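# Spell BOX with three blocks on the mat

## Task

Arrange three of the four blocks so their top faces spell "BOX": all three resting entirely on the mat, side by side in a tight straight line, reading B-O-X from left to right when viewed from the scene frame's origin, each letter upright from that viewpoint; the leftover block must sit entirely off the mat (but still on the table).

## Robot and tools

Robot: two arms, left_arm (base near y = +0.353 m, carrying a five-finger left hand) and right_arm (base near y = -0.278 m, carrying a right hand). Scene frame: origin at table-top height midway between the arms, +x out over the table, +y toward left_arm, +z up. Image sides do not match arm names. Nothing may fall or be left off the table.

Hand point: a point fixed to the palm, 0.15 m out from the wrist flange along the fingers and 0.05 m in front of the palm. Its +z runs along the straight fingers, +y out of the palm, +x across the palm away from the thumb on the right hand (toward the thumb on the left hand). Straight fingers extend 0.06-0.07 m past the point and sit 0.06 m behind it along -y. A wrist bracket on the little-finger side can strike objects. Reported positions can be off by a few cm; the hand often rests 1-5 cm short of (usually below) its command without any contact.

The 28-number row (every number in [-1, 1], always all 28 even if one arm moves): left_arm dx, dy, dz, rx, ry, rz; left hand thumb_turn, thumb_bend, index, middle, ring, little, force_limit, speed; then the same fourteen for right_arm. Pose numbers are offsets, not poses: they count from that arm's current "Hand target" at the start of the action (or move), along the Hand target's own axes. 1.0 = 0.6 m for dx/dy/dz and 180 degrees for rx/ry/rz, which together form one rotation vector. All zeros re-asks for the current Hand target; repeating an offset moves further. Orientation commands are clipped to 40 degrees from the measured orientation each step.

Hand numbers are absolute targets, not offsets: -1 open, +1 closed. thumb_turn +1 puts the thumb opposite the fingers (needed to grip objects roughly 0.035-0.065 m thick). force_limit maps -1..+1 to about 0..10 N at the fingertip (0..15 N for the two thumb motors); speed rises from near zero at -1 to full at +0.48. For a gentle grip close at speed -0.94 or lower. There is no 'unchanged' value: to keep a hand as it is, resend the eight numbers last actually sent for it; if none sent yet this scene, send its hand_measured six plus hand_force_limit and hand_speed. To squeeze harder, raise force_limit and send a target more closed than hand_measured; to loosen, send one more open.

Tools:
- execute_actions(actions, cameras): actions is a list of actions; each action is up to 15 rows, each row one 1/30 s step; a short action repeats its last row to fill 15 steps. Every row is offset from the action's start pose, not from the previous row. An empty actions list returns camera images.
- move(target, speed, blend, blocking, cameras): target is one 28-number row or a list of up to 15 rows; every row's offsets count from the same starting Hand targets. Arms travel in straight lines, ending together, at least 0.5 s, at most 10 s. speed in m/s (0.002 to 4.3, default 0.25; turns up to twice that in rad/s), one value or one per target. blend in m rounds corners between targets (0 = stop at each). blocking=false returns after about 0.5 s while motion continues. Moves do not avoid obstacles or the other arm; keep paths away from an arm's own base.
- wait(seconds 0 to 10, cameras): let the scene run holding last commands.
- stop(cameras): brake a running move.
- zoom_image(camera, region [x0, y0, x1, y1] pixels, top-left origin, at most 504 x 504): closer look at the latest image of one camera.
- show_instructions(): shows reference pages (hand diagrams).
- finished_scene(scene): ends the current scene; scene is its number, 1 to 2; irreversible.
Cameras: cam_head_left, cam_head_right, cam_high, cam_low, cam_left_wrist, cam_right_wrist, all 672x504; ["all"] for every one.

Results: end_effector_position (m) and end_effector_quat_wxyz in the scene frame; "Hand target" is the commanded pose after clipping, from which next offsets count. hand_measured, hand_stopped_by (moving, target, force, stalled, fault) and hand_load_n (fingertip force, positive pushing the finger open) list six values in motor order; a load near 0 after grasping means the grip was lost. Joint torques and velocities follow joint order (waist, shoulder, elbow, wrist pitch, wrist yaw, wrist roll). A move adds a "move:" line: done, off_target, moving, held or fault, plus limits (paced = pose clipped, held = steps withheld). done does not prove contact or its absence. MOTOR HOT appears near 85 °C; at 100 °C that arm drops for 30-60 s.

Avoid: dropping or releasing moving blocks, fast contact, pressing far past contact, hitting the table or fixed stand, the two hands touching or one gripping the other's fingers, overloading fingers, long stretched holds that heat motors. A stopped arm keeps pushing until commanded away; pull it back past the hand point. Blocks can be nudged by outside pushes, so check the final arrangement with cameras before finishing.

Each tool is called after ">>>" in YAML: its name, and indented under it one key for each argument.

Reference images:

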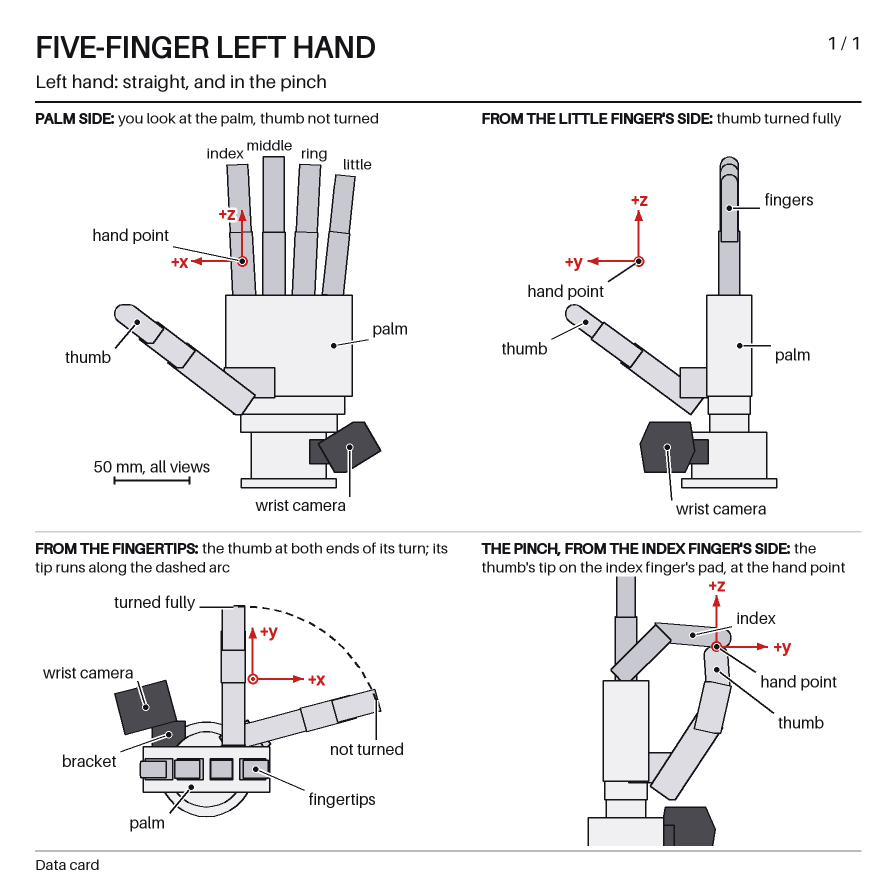

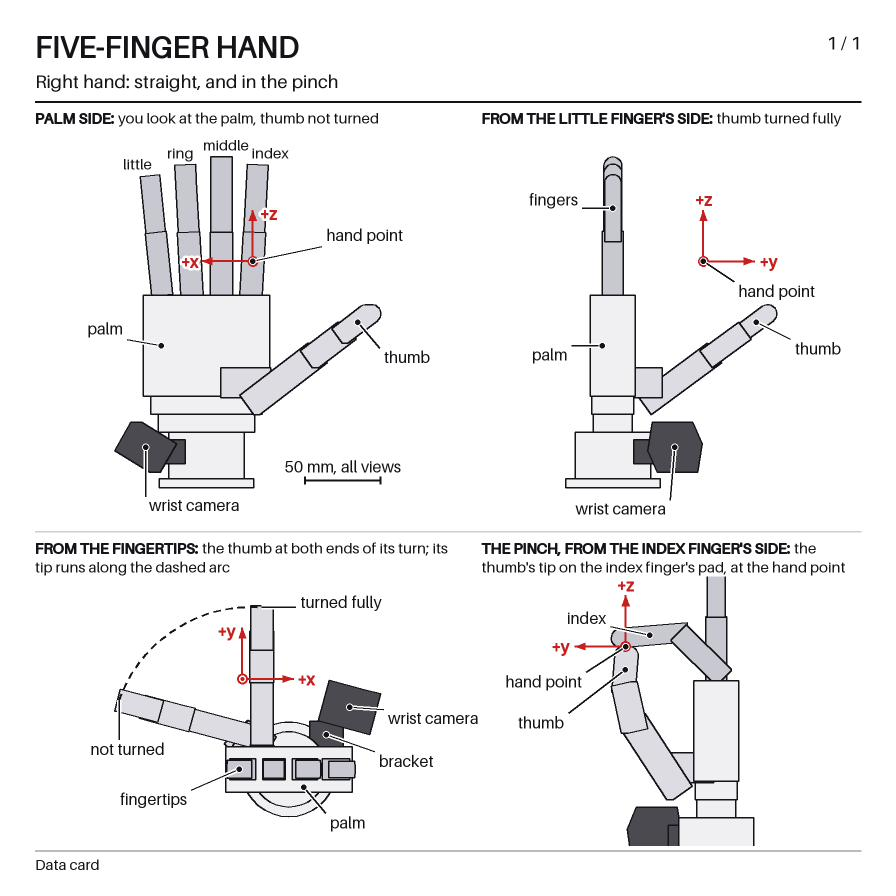

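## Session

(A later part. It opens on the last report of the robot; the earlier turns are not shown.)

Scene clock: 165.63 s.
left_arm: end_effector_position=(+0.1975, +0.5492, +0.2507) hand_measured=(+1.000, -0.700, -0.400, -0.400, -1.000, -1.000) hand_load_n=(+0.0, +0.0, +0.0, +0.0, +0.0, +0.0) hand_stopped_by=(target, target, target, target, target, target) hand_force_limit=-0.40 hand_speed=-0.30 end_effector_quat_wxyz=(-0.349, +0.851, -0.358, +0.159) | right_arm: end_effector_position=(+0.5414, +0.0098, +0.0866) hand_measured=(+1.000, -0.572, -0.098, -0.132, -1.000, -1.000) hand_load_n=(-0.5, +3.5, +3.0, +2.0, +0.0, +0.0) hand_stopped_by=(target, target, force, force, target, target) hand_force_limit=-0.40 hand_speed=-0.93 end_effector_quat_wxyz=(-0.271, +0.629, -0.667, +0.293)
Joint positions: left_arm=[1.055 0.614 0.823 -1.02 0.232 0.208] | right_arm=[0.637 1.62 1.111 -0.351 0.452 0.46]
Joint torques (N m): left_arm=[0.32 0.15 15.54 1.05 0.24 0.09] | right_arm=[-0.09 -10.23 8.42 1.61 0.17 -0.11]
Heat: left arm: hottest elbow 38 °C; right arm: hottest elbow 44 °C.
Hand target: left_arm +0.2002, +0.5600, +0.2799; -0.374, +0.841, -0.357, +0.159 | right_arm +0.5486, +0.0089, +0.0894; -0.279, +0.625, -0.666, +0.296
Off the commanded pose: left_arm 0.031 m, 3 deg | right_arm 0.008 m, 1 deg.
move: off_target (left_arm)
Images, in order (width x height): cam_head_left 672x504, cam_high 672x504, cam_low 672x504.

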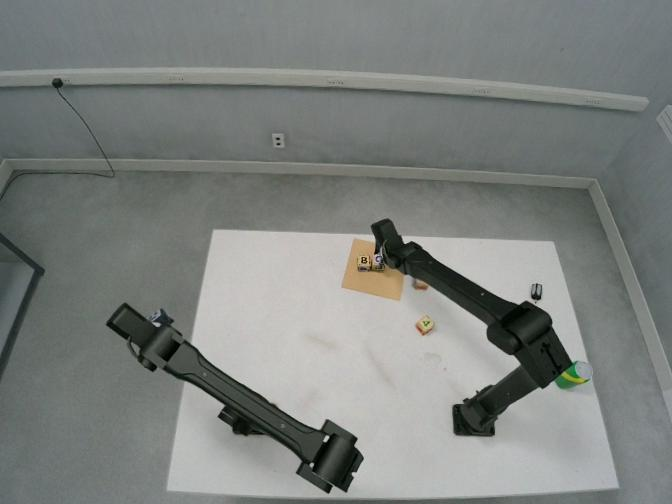

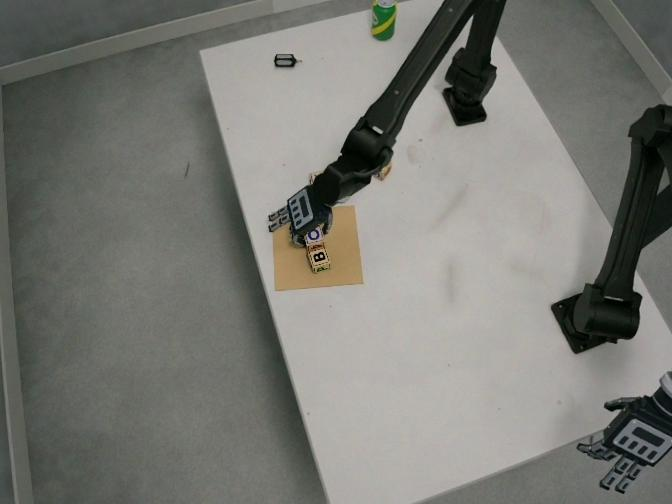

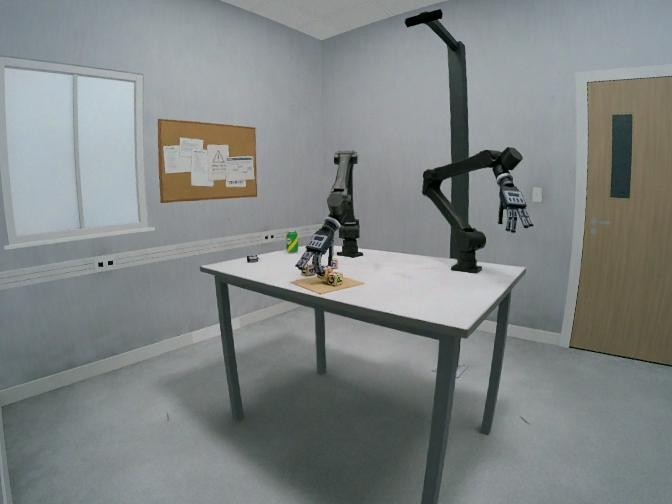

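>>> move:
  target: [0,0,0,0,0,0,1,-0.7,-0.4,-0.4,-1,-1,-0.4,-0.3,0,0.0149,0.0134,0,0,0,1,-0.57,0.4,0.4,-1,-1,-0.4,-0.93]
  speed: 0.05
  cameras: ["cam_head_left","cam_low"]

>>> zoom_image:
  camera: "cam_low"
  region: [305, 245, 355, 295]

>>> zoom_image:
  camera: "cam_head_left"
  region: [340, 230, 400, 290]

Scene clock: 167.07 s.
left_arm: end_effector_position=(+0.1975, +0.5492, +0.2507) hand_measured=(+1.000, -0.700, -0.400, -0.400, -1.000, -1.000) hand_load_n=(+0.0, +0.0, +0.0, +0.0, +0.0, +0.0) hand_stopped_by=(target, target, target, target, target, target) hand_force_limit=-0.40 hand_speed=-0.30 end_effector_quat_wxyz=(-0.349, +0.851, -0.358, +0.159) | right_arm: end_effector_position=(+0.5417, +0.0101, +0.0757) hand_measured=(+1.000, -0.572, -0.098, -0.132, -1.000, -1.000) hand_load_n=(+0.0, +4.0, +3.0, +2.0, +0.0, +0.0) hand_stopped_by=(target, target, force, force, target, target) hand_force_limit=-0.40 hand_speed=-0.93 end_effector_quat_wxyz=(-0.272, +0.628, -0.667, +0.293)
Joint positions: left_arm=[1.055 0.614 0.823 -1.02 0.232 0.208] | right_arm=[0.637 1.635 1.097 -0.319 0.451 0.46]
Joint torques (N m): left_arm=[0.38 0.09 15.56 1.07 0.24 0.1] | right_arm=[-0.44 -11.16 8.16 1.76 0.16 -0.13]
Heat: left arm: hottest elbow 38 °C; right arm: hottest elbow 44 °C.
Hand target: left_arm +0.2002, +0.5600, +0.2799; -0.374, +0.841, -0.357, +0.159 | right_arm +0.5485, +0.0089, +0.0771; -0.279, +0.625, -0.666, +0.296
Off the commanded pose: left_arm 0.031 m, 3 deg | right_arm 0.007 m, 1 deg.
move: off_target (left_arm)
Images, in order (width x height): cam_head_left 672x504, cam_low 672x504.

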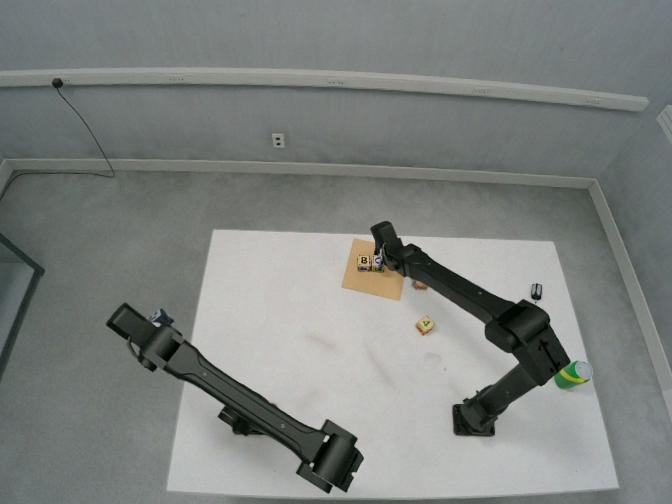

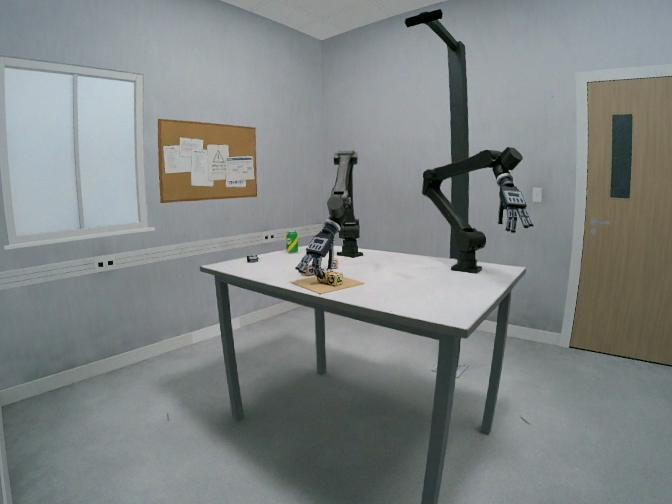

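Scaled by 10.080.

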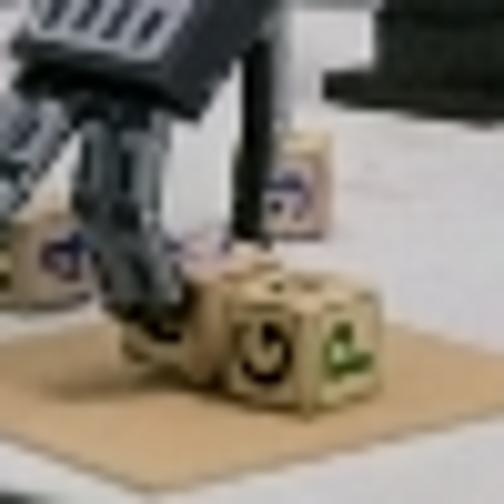

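Scaled by 8.400.

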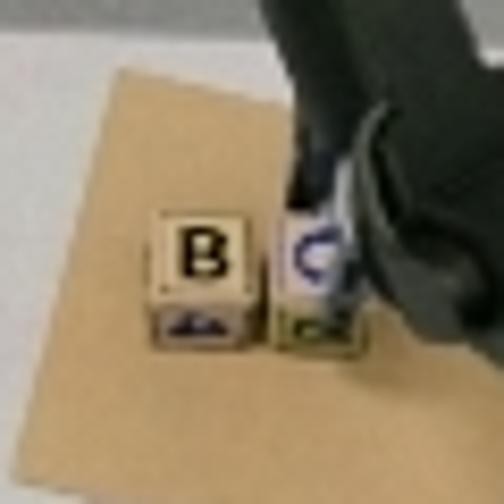

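>>> move:
  target: [0,0,0,0,0,0,1,-0.7,-0.4,-0.4,-1,-1,-0.4,-0.3,0,0.0074,0.0067,0,0,0,1,-0.57,0.4,0.4,-1,-1,-0.4,-0.93]
  speed: 0.04
  cameras: ["cam_head_left","cam_high","cam_right_wrist"]

Scene clock: 168.97 s.
left_arm: end_effector_position=(+0.1975, +0.5492, +0.2507) hand_measured=(+1.000, -0.700, -0.400, -0.400, -1.000, -1.000) hand_load_n=(+0.0, +0.0, +0.0, +0.0, +0.0, +0.0) hand_stopped_by=(target, target, target, target, target, target) hand_force_limit=-0.40 hand_speed=-0.30 end_effector_quat_wxyz=(-0.349, +0.851, -0.358, +0.159) | right_arm: end_effector_position=(+0.5423, +0.0102, +0.0713) hand_measured=(+1.000, -0.572, -0.098, -0.132, -1.000, -1.000) hand_load_n=(-0.5, +3.5, +3.0, +1.5, -0.5, +0.0) hand_stopped_by=(target, target, force, force, target, target) hand_force_limit=-0.40 hand_speed=-0.93 end_effector_quat_wxyz=(-0.273, +0.628, -0.667, +0.293)
Joint positions: left_arm=[1.055 0.614 0.823 -1.02 0.232 0.208] | right_arm=[0.637 1.641 1.09 -0.303 0.451 0.46]
Joint torques (N m): left_arm=[0.26 0.09 15.56 1.05 0.25 0.09] | right_arm=[-0.67 -10.17 8.27 1.65 0.12 -0.06]
Heat: left arm: hottest elbow 39 °C; right arm: hottest elbow 44 °C.
Hand target: left_arm +0.2002, +0.5600, +0.2799; -0.374, +0.841, -0.357, +0.159 | right_arm +0.5486, +0.0088, +0.0711; -0.279, +0.625, -0.666, +0.296
Off the commanded pose: left_arm 0.031 m, 3 deg | right_arm 0.006 m, 1 deg.
move: off_target (left_arm)
Images, in order (width x height): cam_head_left 672x504, cam_high 672x504, cam_right_wrist 672x504.

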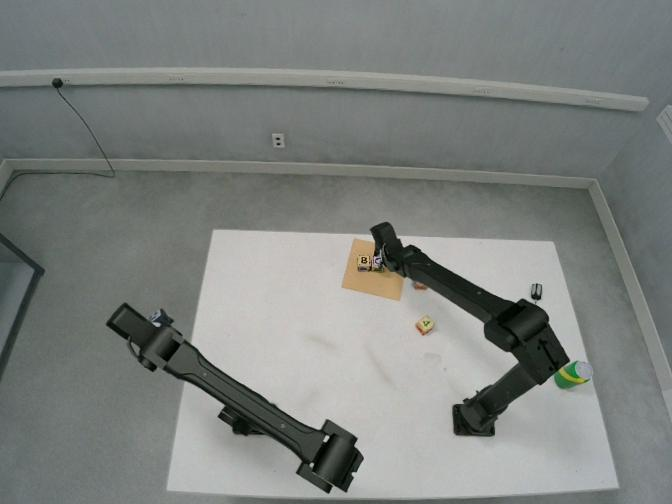

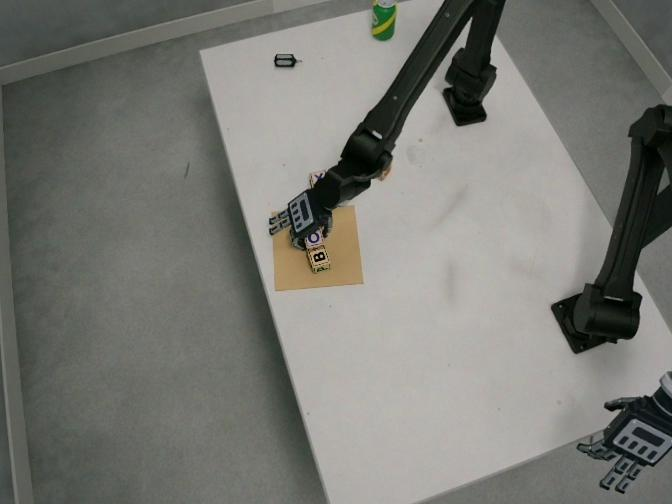

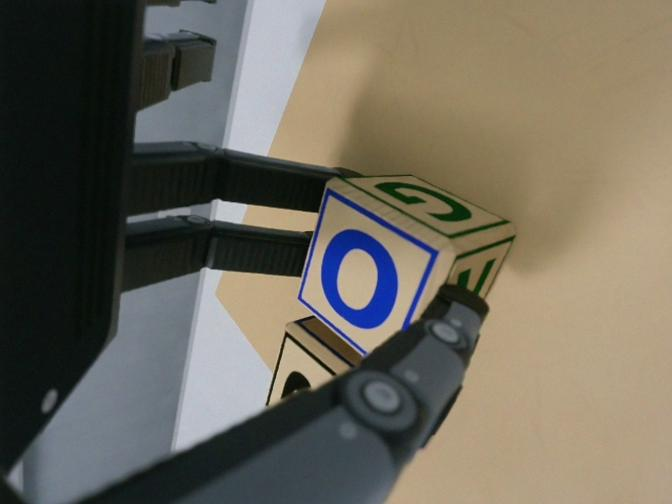

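>>> zoom_image:
  camera: "cam_head_left"
  region: [340, 230, 440, 305]

>>> zoom_image:
  camera: "cam_high"
  region: [270, 190, 370, 290]

>>> zoom_image:
  camera: "cam_right_wrist"
  region: [250, 160, 530, 420]

Scaled by 5.040.

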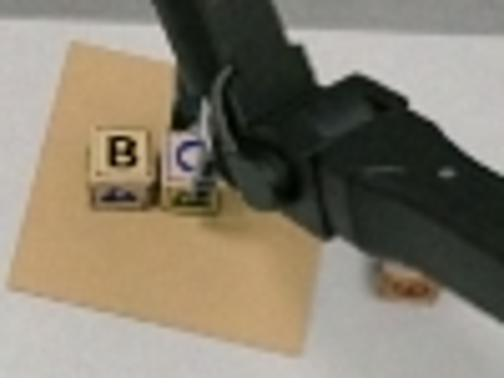

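Scaled by 5.040.

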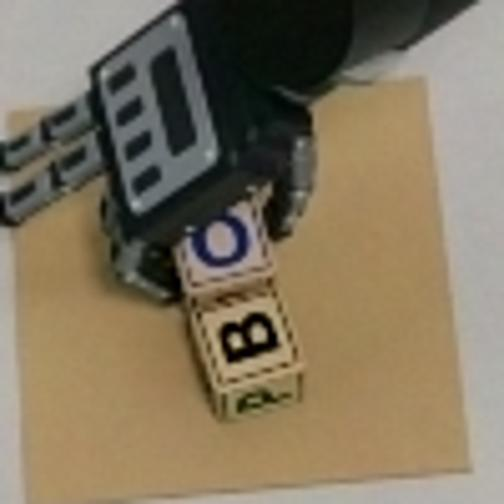

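Scaled by 1.800.

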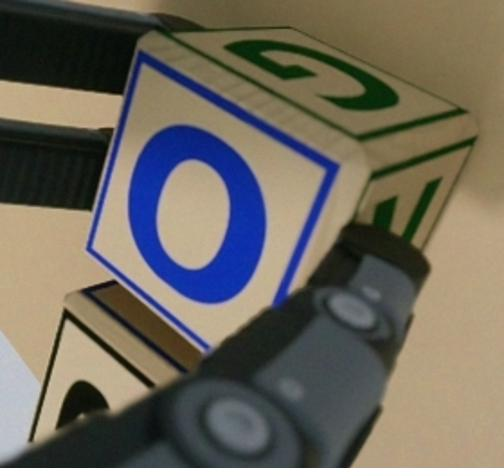

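>>> move:
  target: [0,0,0,0,0,0,1,-0.7,-0.4,-0.4,-1,-1,-0.4,-0.3,-0.0083,0.0015,0.0013,0,0,0,1,-0.57,0.4,0.4,-1,-1,-0.4,-0.93]
  speed: 0.03
  cameras: ["cam_head_left","cam_high","cam_right_wrist"]

>>> zoom_image:
  camera: "cam_high"
  region: [270, 190, 370, 290]

>>> zoom_image:
  camera: "cam_right_wrist"
  region: [250, 160, 530, 420]

>>> zoom_image:
  camera: "cam_head_left"
  region: [340, 230, 440, 305]

Scene clock: 170.30 s.
left_arm: end_effector_position=(+0.1975, +0.5492, +0.2507) hand_measured=(+1.000, -0.700, -0.400, -0.400, -1.000, -1.000) hand_load_n=(+0.0, +0.0, -0.5, +0.0, +0.0, +0.0) hand_stopped_by=(target, target, target, target, target, target) hand_force_limit=-0.40 hand_speed=-0.30 end_effector_quat_wxyz=(-0.349, +0.851, -0.358, +0.159) | right_arm: end_effector_position=(+0.5423, +0.0099, +0.0709) hand_measured=(+1.000, -0.572, -0.098, -0.132, -1.000, -1.000) hand_load_n=(-1.0, +3.5, +2.5, +1.5, +0.0, +0.0) hand_stopped_by=(target, target, force, force, target, target) hand_force_limit=-0.40 hand_speed=-0.93 end_effector_quat_wxyz=(-0.273, +0.628, -0.667, +0.293)
Joint positions: left_arm=[1.055 0.614 0.823 -1.02 0.232 0.208] | right_arm=[0.637 1.642 1.09 -0.303 0.452 0.46]
Joint torques (N m): left_arm=[0.32 0.15 15.54 1.06 0.25 0.09] | right_arm=[0.32 -10.29 8.61 1.52 0.3 0.01]
Heat: left arm: hottest elbow 39 °C; right arm: hottest elbow 44 °C.
Hand target: left_arm +0.2002, +0.5600, +0.2799; -0.374, +0.841, -0.357, +0.159 | right_arm +0.5489, +0.0138, +0.0700; -0.279, +0.625, -0.666, +0.296
Off the commanded pose: left_arm 0.031 m, 3 deg | right_arm 0.008 m, 1 deg.
move: off_target (left_arm)
Images, in order (width x height): cam_head_left 672x504, cam_high 672x504, cam_right_wrist 672x504.

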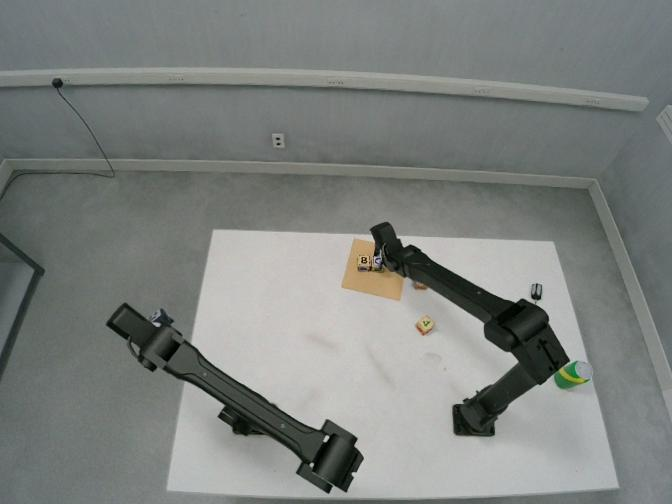

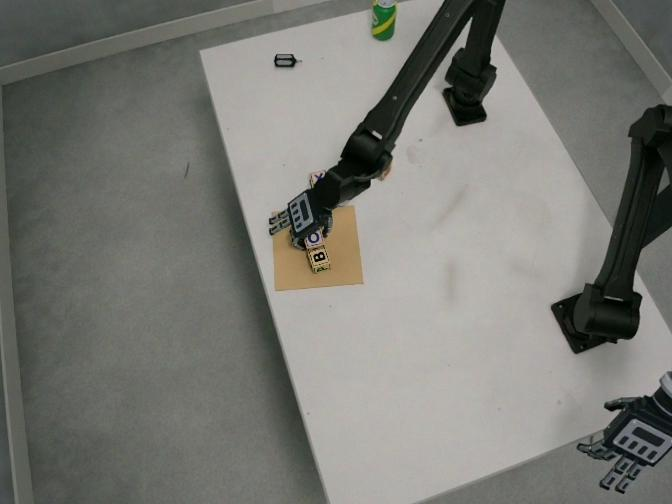

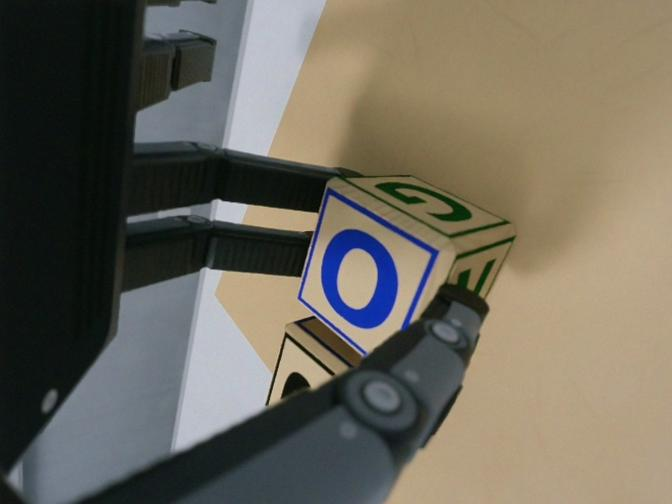

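Scaled by 5.040.

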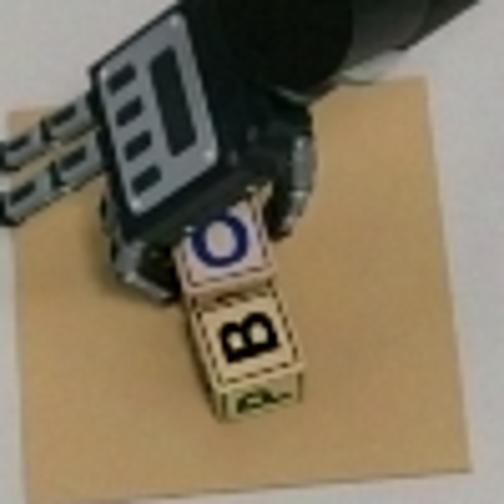

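Scaled by 1.800.

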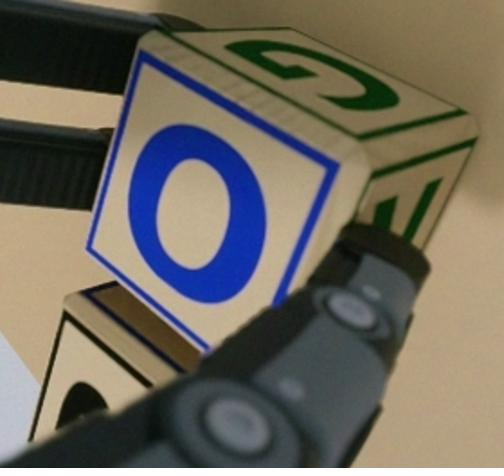

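Scaled by 5.040.

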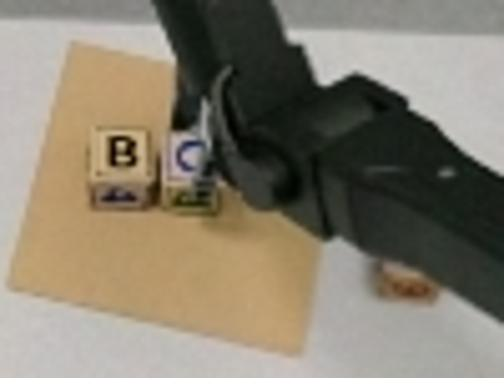

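>>> move:
  target: [0,0,0,0,0,0,1,-0.7,-0.4,-0.4,-1,-1,-0.4,-0.3,-0.0083,0,0,0,0,0,1,-0.57,0.4,0.4,-1,-1,-0.4,-0.93]
  speed: 0.03
  cameras: ["cam_head_left","cam_right_wrist"]

>>> zoom_image:
  camera: "cam_right_wrist"
  region: [250, 160, 530, 420]

Scene clock: 171.20 s.
left_arm: end_effector_position=(+0.1975, +0.5492, +0.2507) hand_measured=(+1.000, -0.700, -0.400, -0.400, -1.000, -1.000) hand_load_n=(+0.0, +0.0, +0.0, +0.0, +0.0, +0.0) hand_stopped_by=(target, target, target, target, target, target) hand_force_limit=-0.40 hand_speed=-0.30 end_effector_quat_wxyz=(-0.349, +0.851, -0.358, +0.159) | right_arm: end_effector_position=(+0.5425, +0.0092, +0.0700) hand_measured=(+1.000, -0.572, -0.098, -0.132, -1.000, -1.000) hand_load_n=(-0.5, +2.5, +1.5, +0.0, +0.0, +0.0) hand_stopped_by=(target, target, force, force, target, target) hand_force_limit=-0.40 hand_speed=-0.93 end_effector_quat_wxyz=(-0.271, +0.627, -0.668, +0.296)
Joint positions: left_arm=[1.055 0.614 0.823 -1.02 0.232 0.208] | right_arm=[0.638 1.644 1.09 -0.303 0.459 0.46]
Joint torques (N m): left_arm=[0.26 0.15 15.56 1.03 0.25 0.1] | right_arm=[1.44 -9.23 9.4 1.46 0.25 0.07]
Heat: left arm: hottest elbow 39 °C; right arm: hottest elbow 44 °C.
Hand target: left_arm +0.2002, +0.5600, +0.2799; -0.374, +0.841, -0.357, +0.159 | right_arm +0.5492, +0.0188, +0.0700; -0.279, +0.625, -0.666, +0.296
Off the commanded pose: left_arm 0.031 m, 3 deg | right_arm 0.012 m, 1 deg.
move: off_target (left_arm, right_arm)
Images, in order (width x height): cam_head_left 672x504, cam_right_wrist 672x504.

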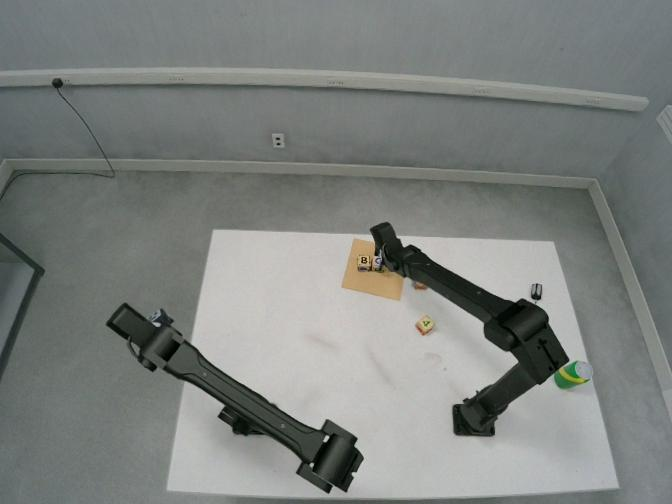

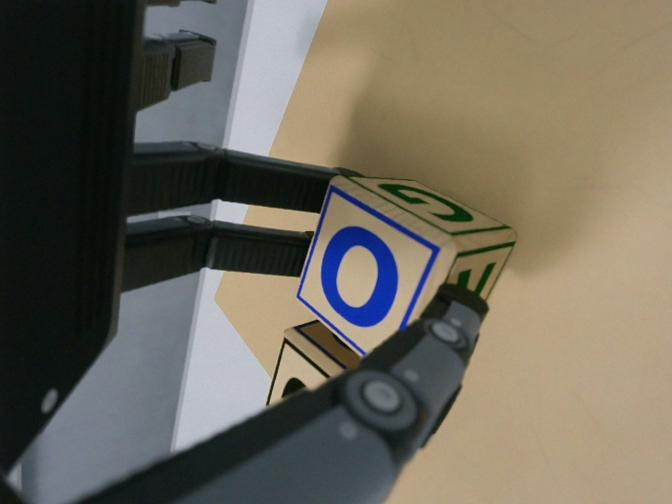

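Scaled by 1.800.

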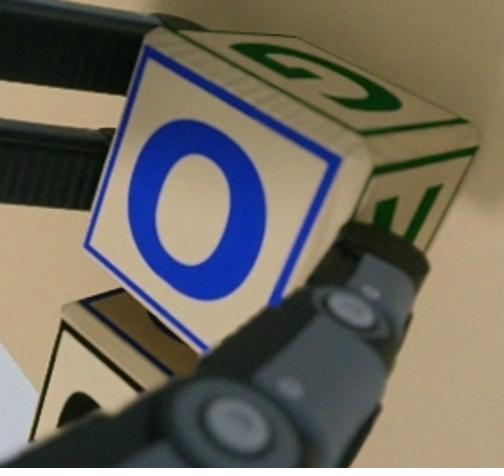

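>>> move:
  target: [0,0,0,0,0,0,1,-0.7,-0.4,-0.4,-1,-1,-0.4,-0.3,-0.005,-0.002,-0.0018,0,0,0,1,-0.57,0.4,0.4,-1,-1,-0.4,-0.93]
  speed: 0.03
  cameras: ["cam_head_left","cam_right_wrist"]

>>> zoom_image:
  camera: "cam_right_wrist"
  region: [250, 160, 530, 420]

Scene clock: 172.10 s.
left_arm: end_effector_position=(+0.1975, +0.5492, +0.2507) hand_measured=(+1.000, -0.700, -0.400, -0.400, -1.000, -1.000) hand_load_n=(+0.5, +0.0, +0.0, +0.0, +0.0, +0.0) hand_stopped_by=(target, target, target, target, target, target) hand_force_limit=-0.40 hand_speed=-0.30 end_effector_quat_wxyz=(-0.349, +0.851, -0.358, +0.159) | right_arm: end_effector_position=(+0.5419, +0.0100, +0.0692) hand_measured=(+1.000, -0.572, -0.098, -0.132, -1.000, -1.000) hand_load_n=(-0.5, +2.5, +1.5, +0.5, +0.0, +0.0) hand_stopped_by=(target, target, force, force, target, target) hand_force_limit=-0.40 hand_speed=-0.93 end_effector_quat_wxyz=(-0.270, +0.628, -0.667, +0.297)
Joint positions: left_arm=[1.055 0.614 0.823 -1.02 0.232 0.208] | right_arm=[0.641 1.646 1.09 -0.303 0.462 0.46]
Joint torques (N m): left_arm=[0.26 0.15 15.56 1.05 0.24 0.09] | right_arm=[1.14 -9.47 9.96 1.05 0.26 0.15]
Heat: left arm: hottest elbow 39 °C; right arm: hottest elbow 44 °C.
Hand target: left_arm +0.2002, +0.5600, +0.2799; -0.374, +0.841, -0.357, +0.159 | right_arm +0.5494, +0.0218, +0.0717; -0.279, +0.625, -0.666, +0.296
Off the commanded pose: left_arm 0.031 m, 3 deg | right_arm 0.014 m, 1 deg.
move: off_target (left_arm, right_arm)
Images, in order (width x height): cam_head_left 672x504, cam_right_wrist 672x504.

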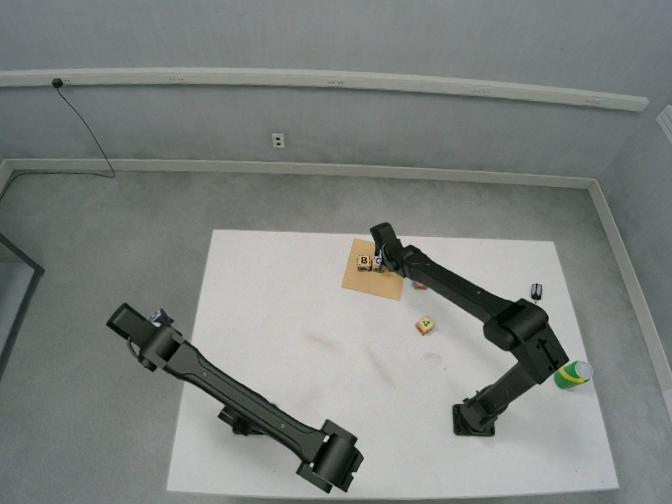

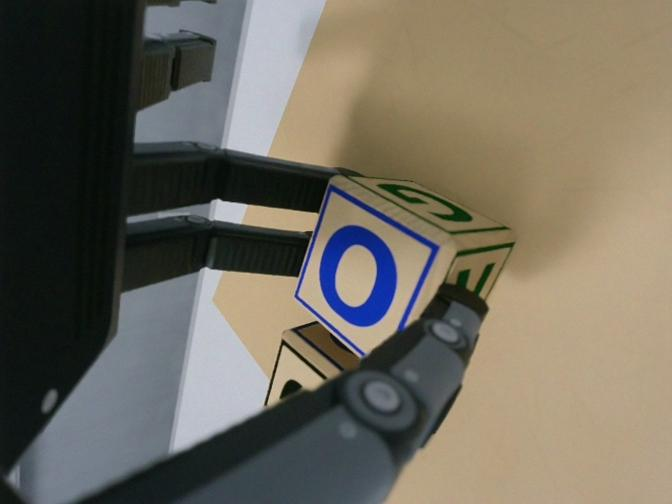

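Scaled by 1.800.

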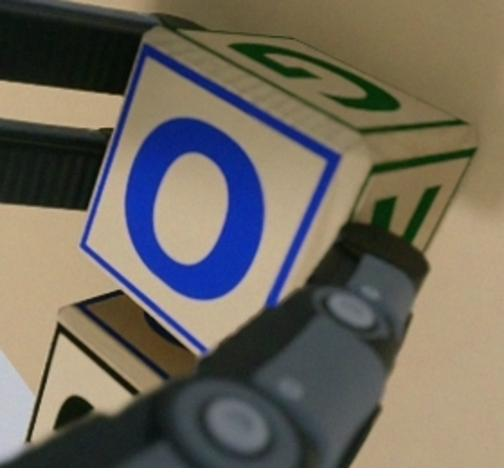

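>>> move:
  target: [0,0,0,0,0,0,1,-0.7,-0.4,-0.4,-1,-1,-0.4,-0.3,-0.005,-0.0035,-0.003,0,0,0,1,-0.57,0.4,0.4,-1,-1,-0.4,-0.93]
  speed: 0.03
  cameras: ["cam_head_left","cam_right_wrist"]

>>> zoom_image:
  camera: "cam_right_wrist"
  region: [250, 160, 530, 420]

>>> zoom_image:
  camera: "cam_head_left"
  region: [340, 230, 440, 305]

Scene clock: 173.10 s.
left_arm: end_effector_position=(+0.1975, +0.5492, +0.2507) hand_measured=(+1.000, -0.700, -0.400, -0.400, -1.000, -1.000) hand_load_n=(+0.0, +0.0, +0.0, +0.0, +0.0, +0.0) hand_stopped_by=(target, target, target, target, target, target) hand_force_limit=-0.40 hand_speed=-0.30 end_effector_quat_wxyz=(-0.349, +0.851, -0.358, +0.159) | right_arm: end_effector_position=(+0.5416, +0.0104, +0.0690) hand_measured=(+1.000, -0.572, -0.098, -0.132, -1.000, -1.000) hand_load_n=(-0.5, +2.0, +1.5, +1.0, +0.0, +0.0) hand_stopped_by=(target, target, force, force, target, target) hand_force_limit=-0.40 hand_speed=-0.93 end_effector_quat_wxyz=(-0.270, +0.628, -0.667, +0.298)
Joint positions: left_arm=[1.055 0.614 0.823 -1.02 0.232 0.208] | right_arm=[0.643 1.646 1.09 -0.303 0.467 0.461]
Joint torques (N m): left_arm=[0.32 0.09 15.54 1.06 0.25 0.1] | right_arm=[2.43 -9.7 10.58 0.62 0.23 0.22]
Heat: left arm: hottest elbow 39 °C; right arm: hottest elbow 44 °C.
Hand target: left_arm +0.2002, +0.5600, +0.2799; -0.374, +0.841, -0.357, +0.159 | right_arm +0.5495, +0.0249, +0.0743; -0.278, +0.625, -0.666, +0.296
Off the commanded pose: left_arm 0.031 m, 3 deg | right_arm 0.017 m, 1 deg.
move: off_target (left_arm, right_arm)
Images, in order (width x height): cam_head_left 672x504, cam_right_wrist 672x504.

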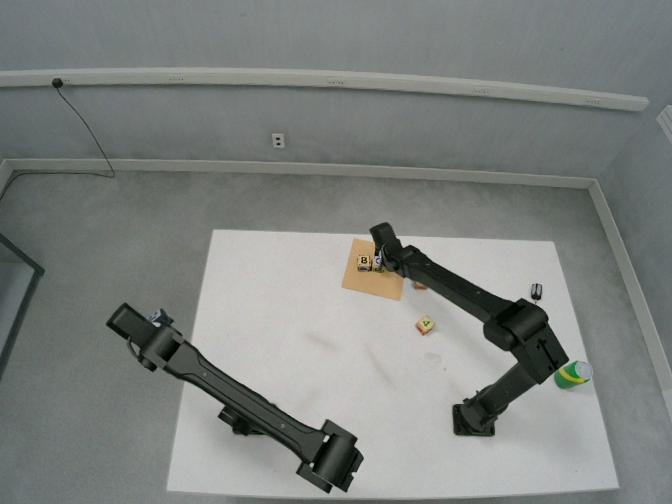

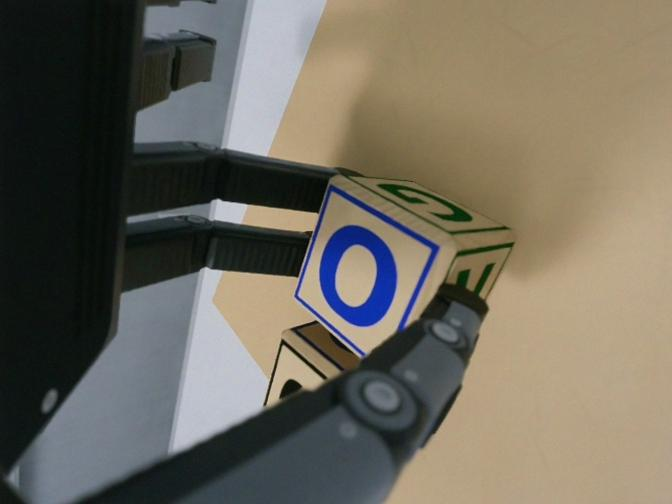

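Scaled by 1.800.

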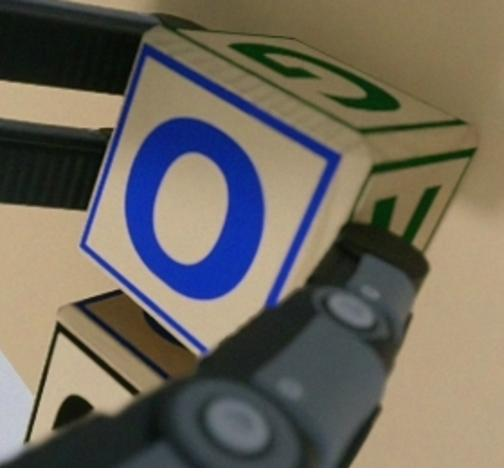

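Scaled by 5.040.

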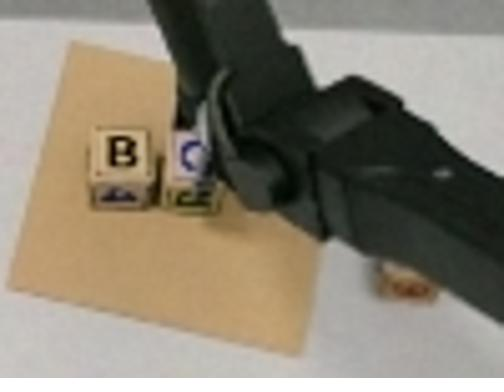

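>>> move:
  target: [0,0,0,0,0,0,1,-0.7,-0.4,-0.4,-1,-1,-0.4,-0.3,0,-0.0124,-0.0112,0,0,0,1,-0.57,0.4,0.4,-1,-1,-0.4,-0.93]
  speed: 0.05
  cameras: ["cam_head_left","cam_right_wrist"]

>>> zoom_image:
  camera: "cam_right_wrist"
  region: [250, 160, 530, 420]

>>> zoom_image:
  camera: "cam_head_left"
  region: [340, 230, 440, 305]

Scene clock: 174.30 s.
left_arm: end_effector_position=(+0.1975, +0.5492, +0.2507) hand_measured=(+1.000, -0.700, -0.400, -0.400, -1.000, -1.000) hand_load_n=(+0.0, +0.0, +0.0, +0.0, +0.0, +0.0) hand_stopped_by=(target, target, target, target, target, target) hand_force_limit=-0.40 hand_speed=-0.30 end_effector_quat_wxyz=(-0.349, +0.851, -0.358, +0.159) | right_arm: end_effector_position=(+0.5399, +0.0101, +0.0685) hand_measured=(+1.000, -0.572, -0.098, -0.132, -1.000, -1.000) hand_load_n=(+0.0, +2.5, +2.5, +1.0, +0.0, +0.0) hand_stopped_by=(target, target, force, force, target, target) hand_force_limit=-0.40 hand_speed=-0.93 end_effector_quat_wxyz=(-0.266, +0.629, -0.668, +0.297)
Joint positions: left_arm=[1.055 0.614 0.823 -1.02 0.232 0.208] | right_arm=[0.644 1.646 1.093 -0.317 0.467 0.464]
Joint torques (N m): left_arm=[0.32 0.09 15.53 1.06 0.25 0.1] | right_arm=[1.03 -11.28 11.4 0.29 0.22 0.09]
Heat: left arm: hottest elbow 39 °C; right arm: hottest elbow 44 °C.
Hand target: left_arm +0.2002, +0.5600, +0.2799; -0.374, +0.841, -0.357, +0.159 | right_arm +0.5496, +0.0248, +0.0843; -0.278, +0.625, -0.666, +0.296
Off the commanded pose: left_arm 0.031 m, 3 deg | right_arm 0.024 m, 2 deg.
move: off_target (left_arm, right_arm)
Images, in order (width x height): cam_head_left 672x504, cam_right_wrist 672x504.

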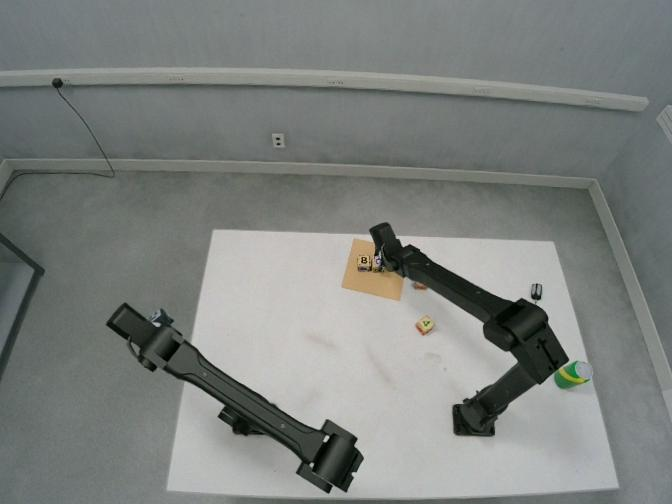

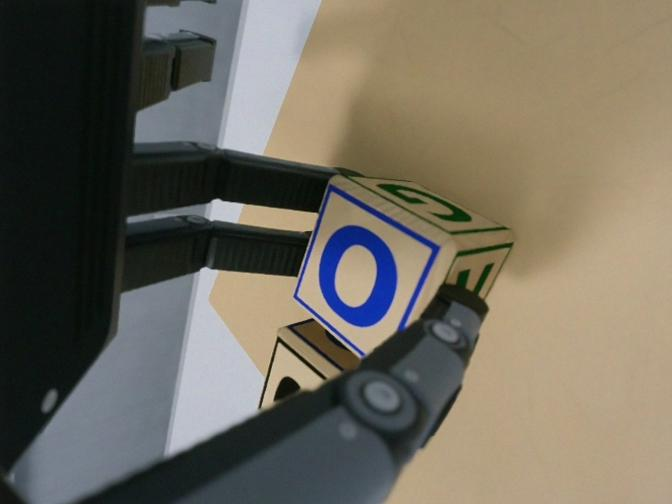

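Scaled by 1.800.

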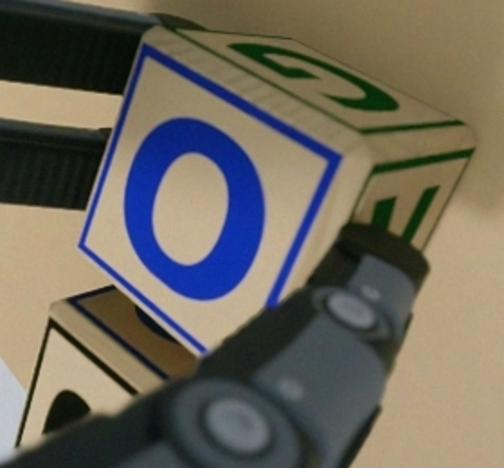

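Scaled by 5.040.

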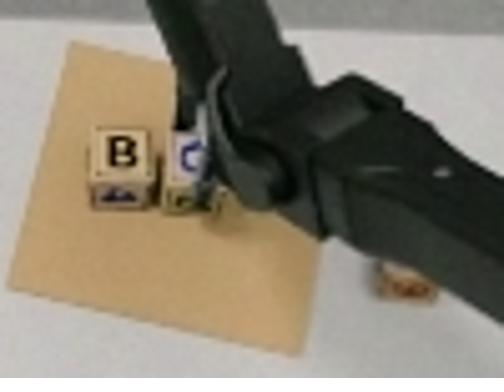

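>>> move:
  target: [0,0,0,0,0,0,1,-0.7,-0.4,-0.4,-1,-1,-0.4,-0.3,0,-0.0495,-0.0446,0,0,0,1,-0.57,0.4,0.4,-1,-1,-0.4,-0.93]
  speed: 0.08
  cameras: ["cam_head_left","cam_high","cam_right_wrist"]

>>> zoom_image:
  camera: "cam_right_wrist"
  region: [250, 160, 530, 420]

>>> zoom_image:
  camera: "cam_head_left"
  region: [340, 230, 440, 305]

>>> zoom_image:
  camera: "cam_high"
  region: [270, 190, 370, 290]

Scene clock: 175.77 s.
left_arm: end_effector_position=(+0.1975, +0.5492, +0.2507) hand_measured=(+1.000, -0.700, -0.400, -0.400, -1.000, -1.000) hand_load_n=(+0.0, +0.0, +0.0, +0.0, +0.0, +0.0) hand_stopped_by=(target, target, target, target, target, target) hand_force_limit=-0.40 hand_speed=-0.30 end_effector_quat_wxyz=(-0.349, +0.851, -0.358, +0.159) | right_arm: end_effector_position=(+0.5335, +0.0073, +0.0904) hand_measured=(+1.000, -0.572, -0.098, -0.132, -1.000, -1.000) hand_load_n=(+0.0, +2.5, +2.5, +0.5, +0.0, +0.0) hand_stopped_by=(target, target, force, force, target, target) hand_force_limit=-0.40 hand_speed=-0.93 end_effector_quat_wxyz=(-0.248, +0.637, -0.668, +0.294)
Joint positions: left_arm=[1.055 0.614 0.823 -1.02 0.232 0.208] | right_arm=[0.646 1.615 1.135 -0.429 0.467 0.465]
Joint torques (N m): left_arm=[0.21 0.15 15.57 1.03 0.25 0.1] | right_arm=[0.56 -11.75 12.42 0.57 0.22 0.1]
Heat: left arm: hottest elbow 40 °C; right arm: hottest elbow 44 °C.
Hand target: left_arm +0.2002, +0.5600, +0.2799; -0.374, +0.841, -0.357, +0.159 | right_arm +0.5496, +0.0247, +0.1243; -0.278, +0.625, -0.666, +0.296
Off the commanded pose: left_arm 0.031 m, 3 deg | right_arm 0.041 m, 4 deg.
move: off_target (left_arm, right_arm)
Images, in order (width x height): cam_head_left 672x504, cam_high 672x504, cam_right_wrist 672x504.

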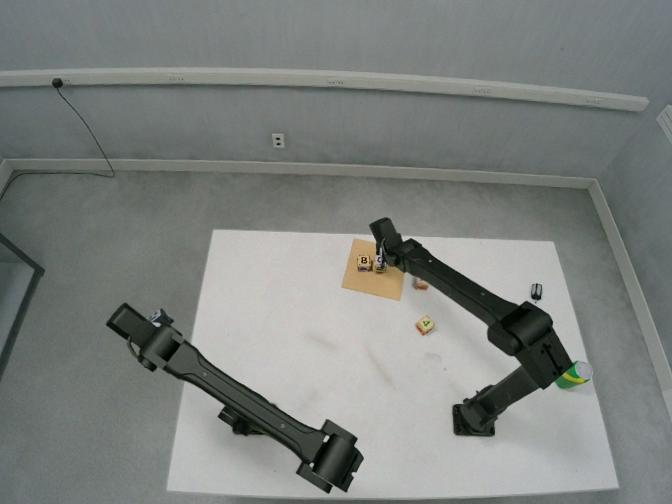

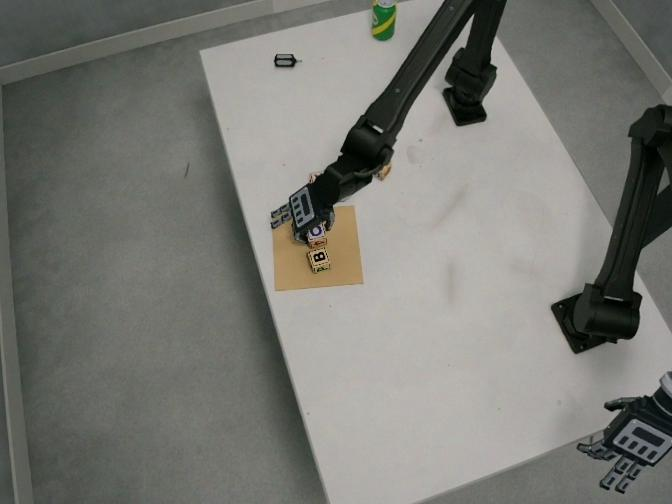

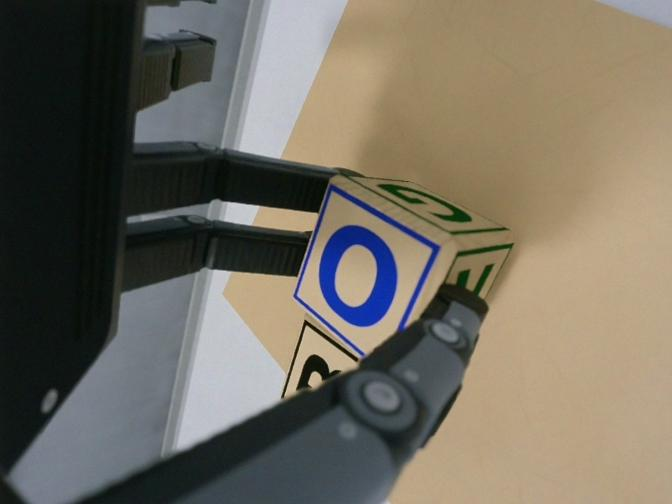

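Scaled by 1.800.

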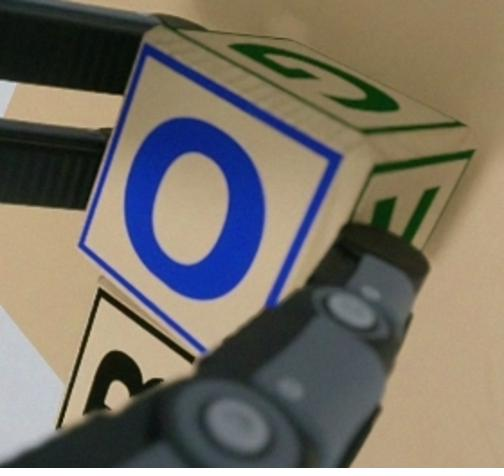

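Scaled by 5.040.

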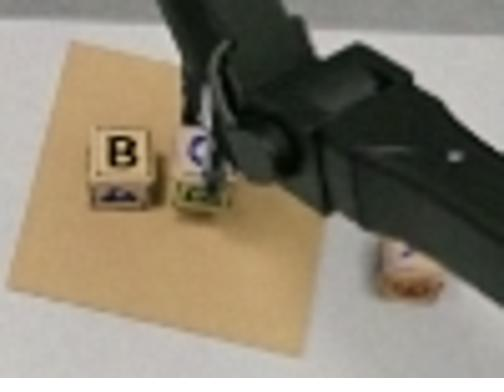

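Scaled by 5.040.

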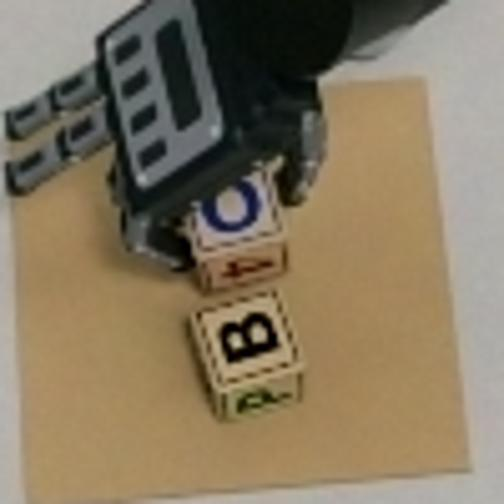

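>>> move:
  target: [0,0,0,0,0,0,1,-0.7,-0.4,-0.4,-1,-1,-0.4,-0.3,-0.0167,0,0,0,0,0,1,-0.57,0.4,0.4,-1,-1,-0.4,-0.93]
  speed: 0.06

Scene clock: 176.90 s.
left_arm: end_effector_position=(+0.1975, +0.5492, +0.2507) hand_measured=(+1.000, -0.700, -0.400, -0.400, -1.000, -1.000) hand_load_n=(+0.0, +0.0, +0.0, +0.0, +0.0, +0.0) hand_stopped_by=(target, target, target, target, target, target) hand_force_limit=-0.40 hand_speed=-0.30 end_effector_quat_wxyz=(-0.349, +0.851, -0.358, +0.159) | right_arm: end_effector_position=(+0.5333, +0.0180, +0.0977) hand_measured=(+1.000, -0.572, -0.098, -0.132, -1.000, -1.000) hand_load_n=(+0.0, +2.5, +2.5, +1.0, +0.0, +0.0) hand_stopped_by=(target, target, force, force, target, target) hand_force_limit=-0.40 hand_speed=-0.93 end_effector_quat_wxyz=(-0.255, +0.637, -0.666, +0.293)
Joint positions: left_arm=[1.055 0.614 0.823 -1.02 0.232 0.208] | right_arm=[0.663 1.615 1.153 -0.439 0.473 0.473]
Joint torques (N m): left_arm=[0.32 0.21 15.56 1.05 0.24 0.09] | right_arm=[1.14 -10.81 12.71 0.73 0.36 0.09]
Heat: left arm: hottest elbow 40 °C; right arm: hottest elbow 44 °C.
Hand target: left_arm +0.2002, +0.5600, +0.2799; -0.374, +0.841, -0.357, +0.159 | right_arm +0.5503, +0.0347, +0.1244; -0.279, +0.625, -0.666, +0.296
Off the commanded pose: left_arm 0.031 m, 3 deg | right_arm 0.036 m, 3 deg.
move: off_target (left_arm, right_arm)


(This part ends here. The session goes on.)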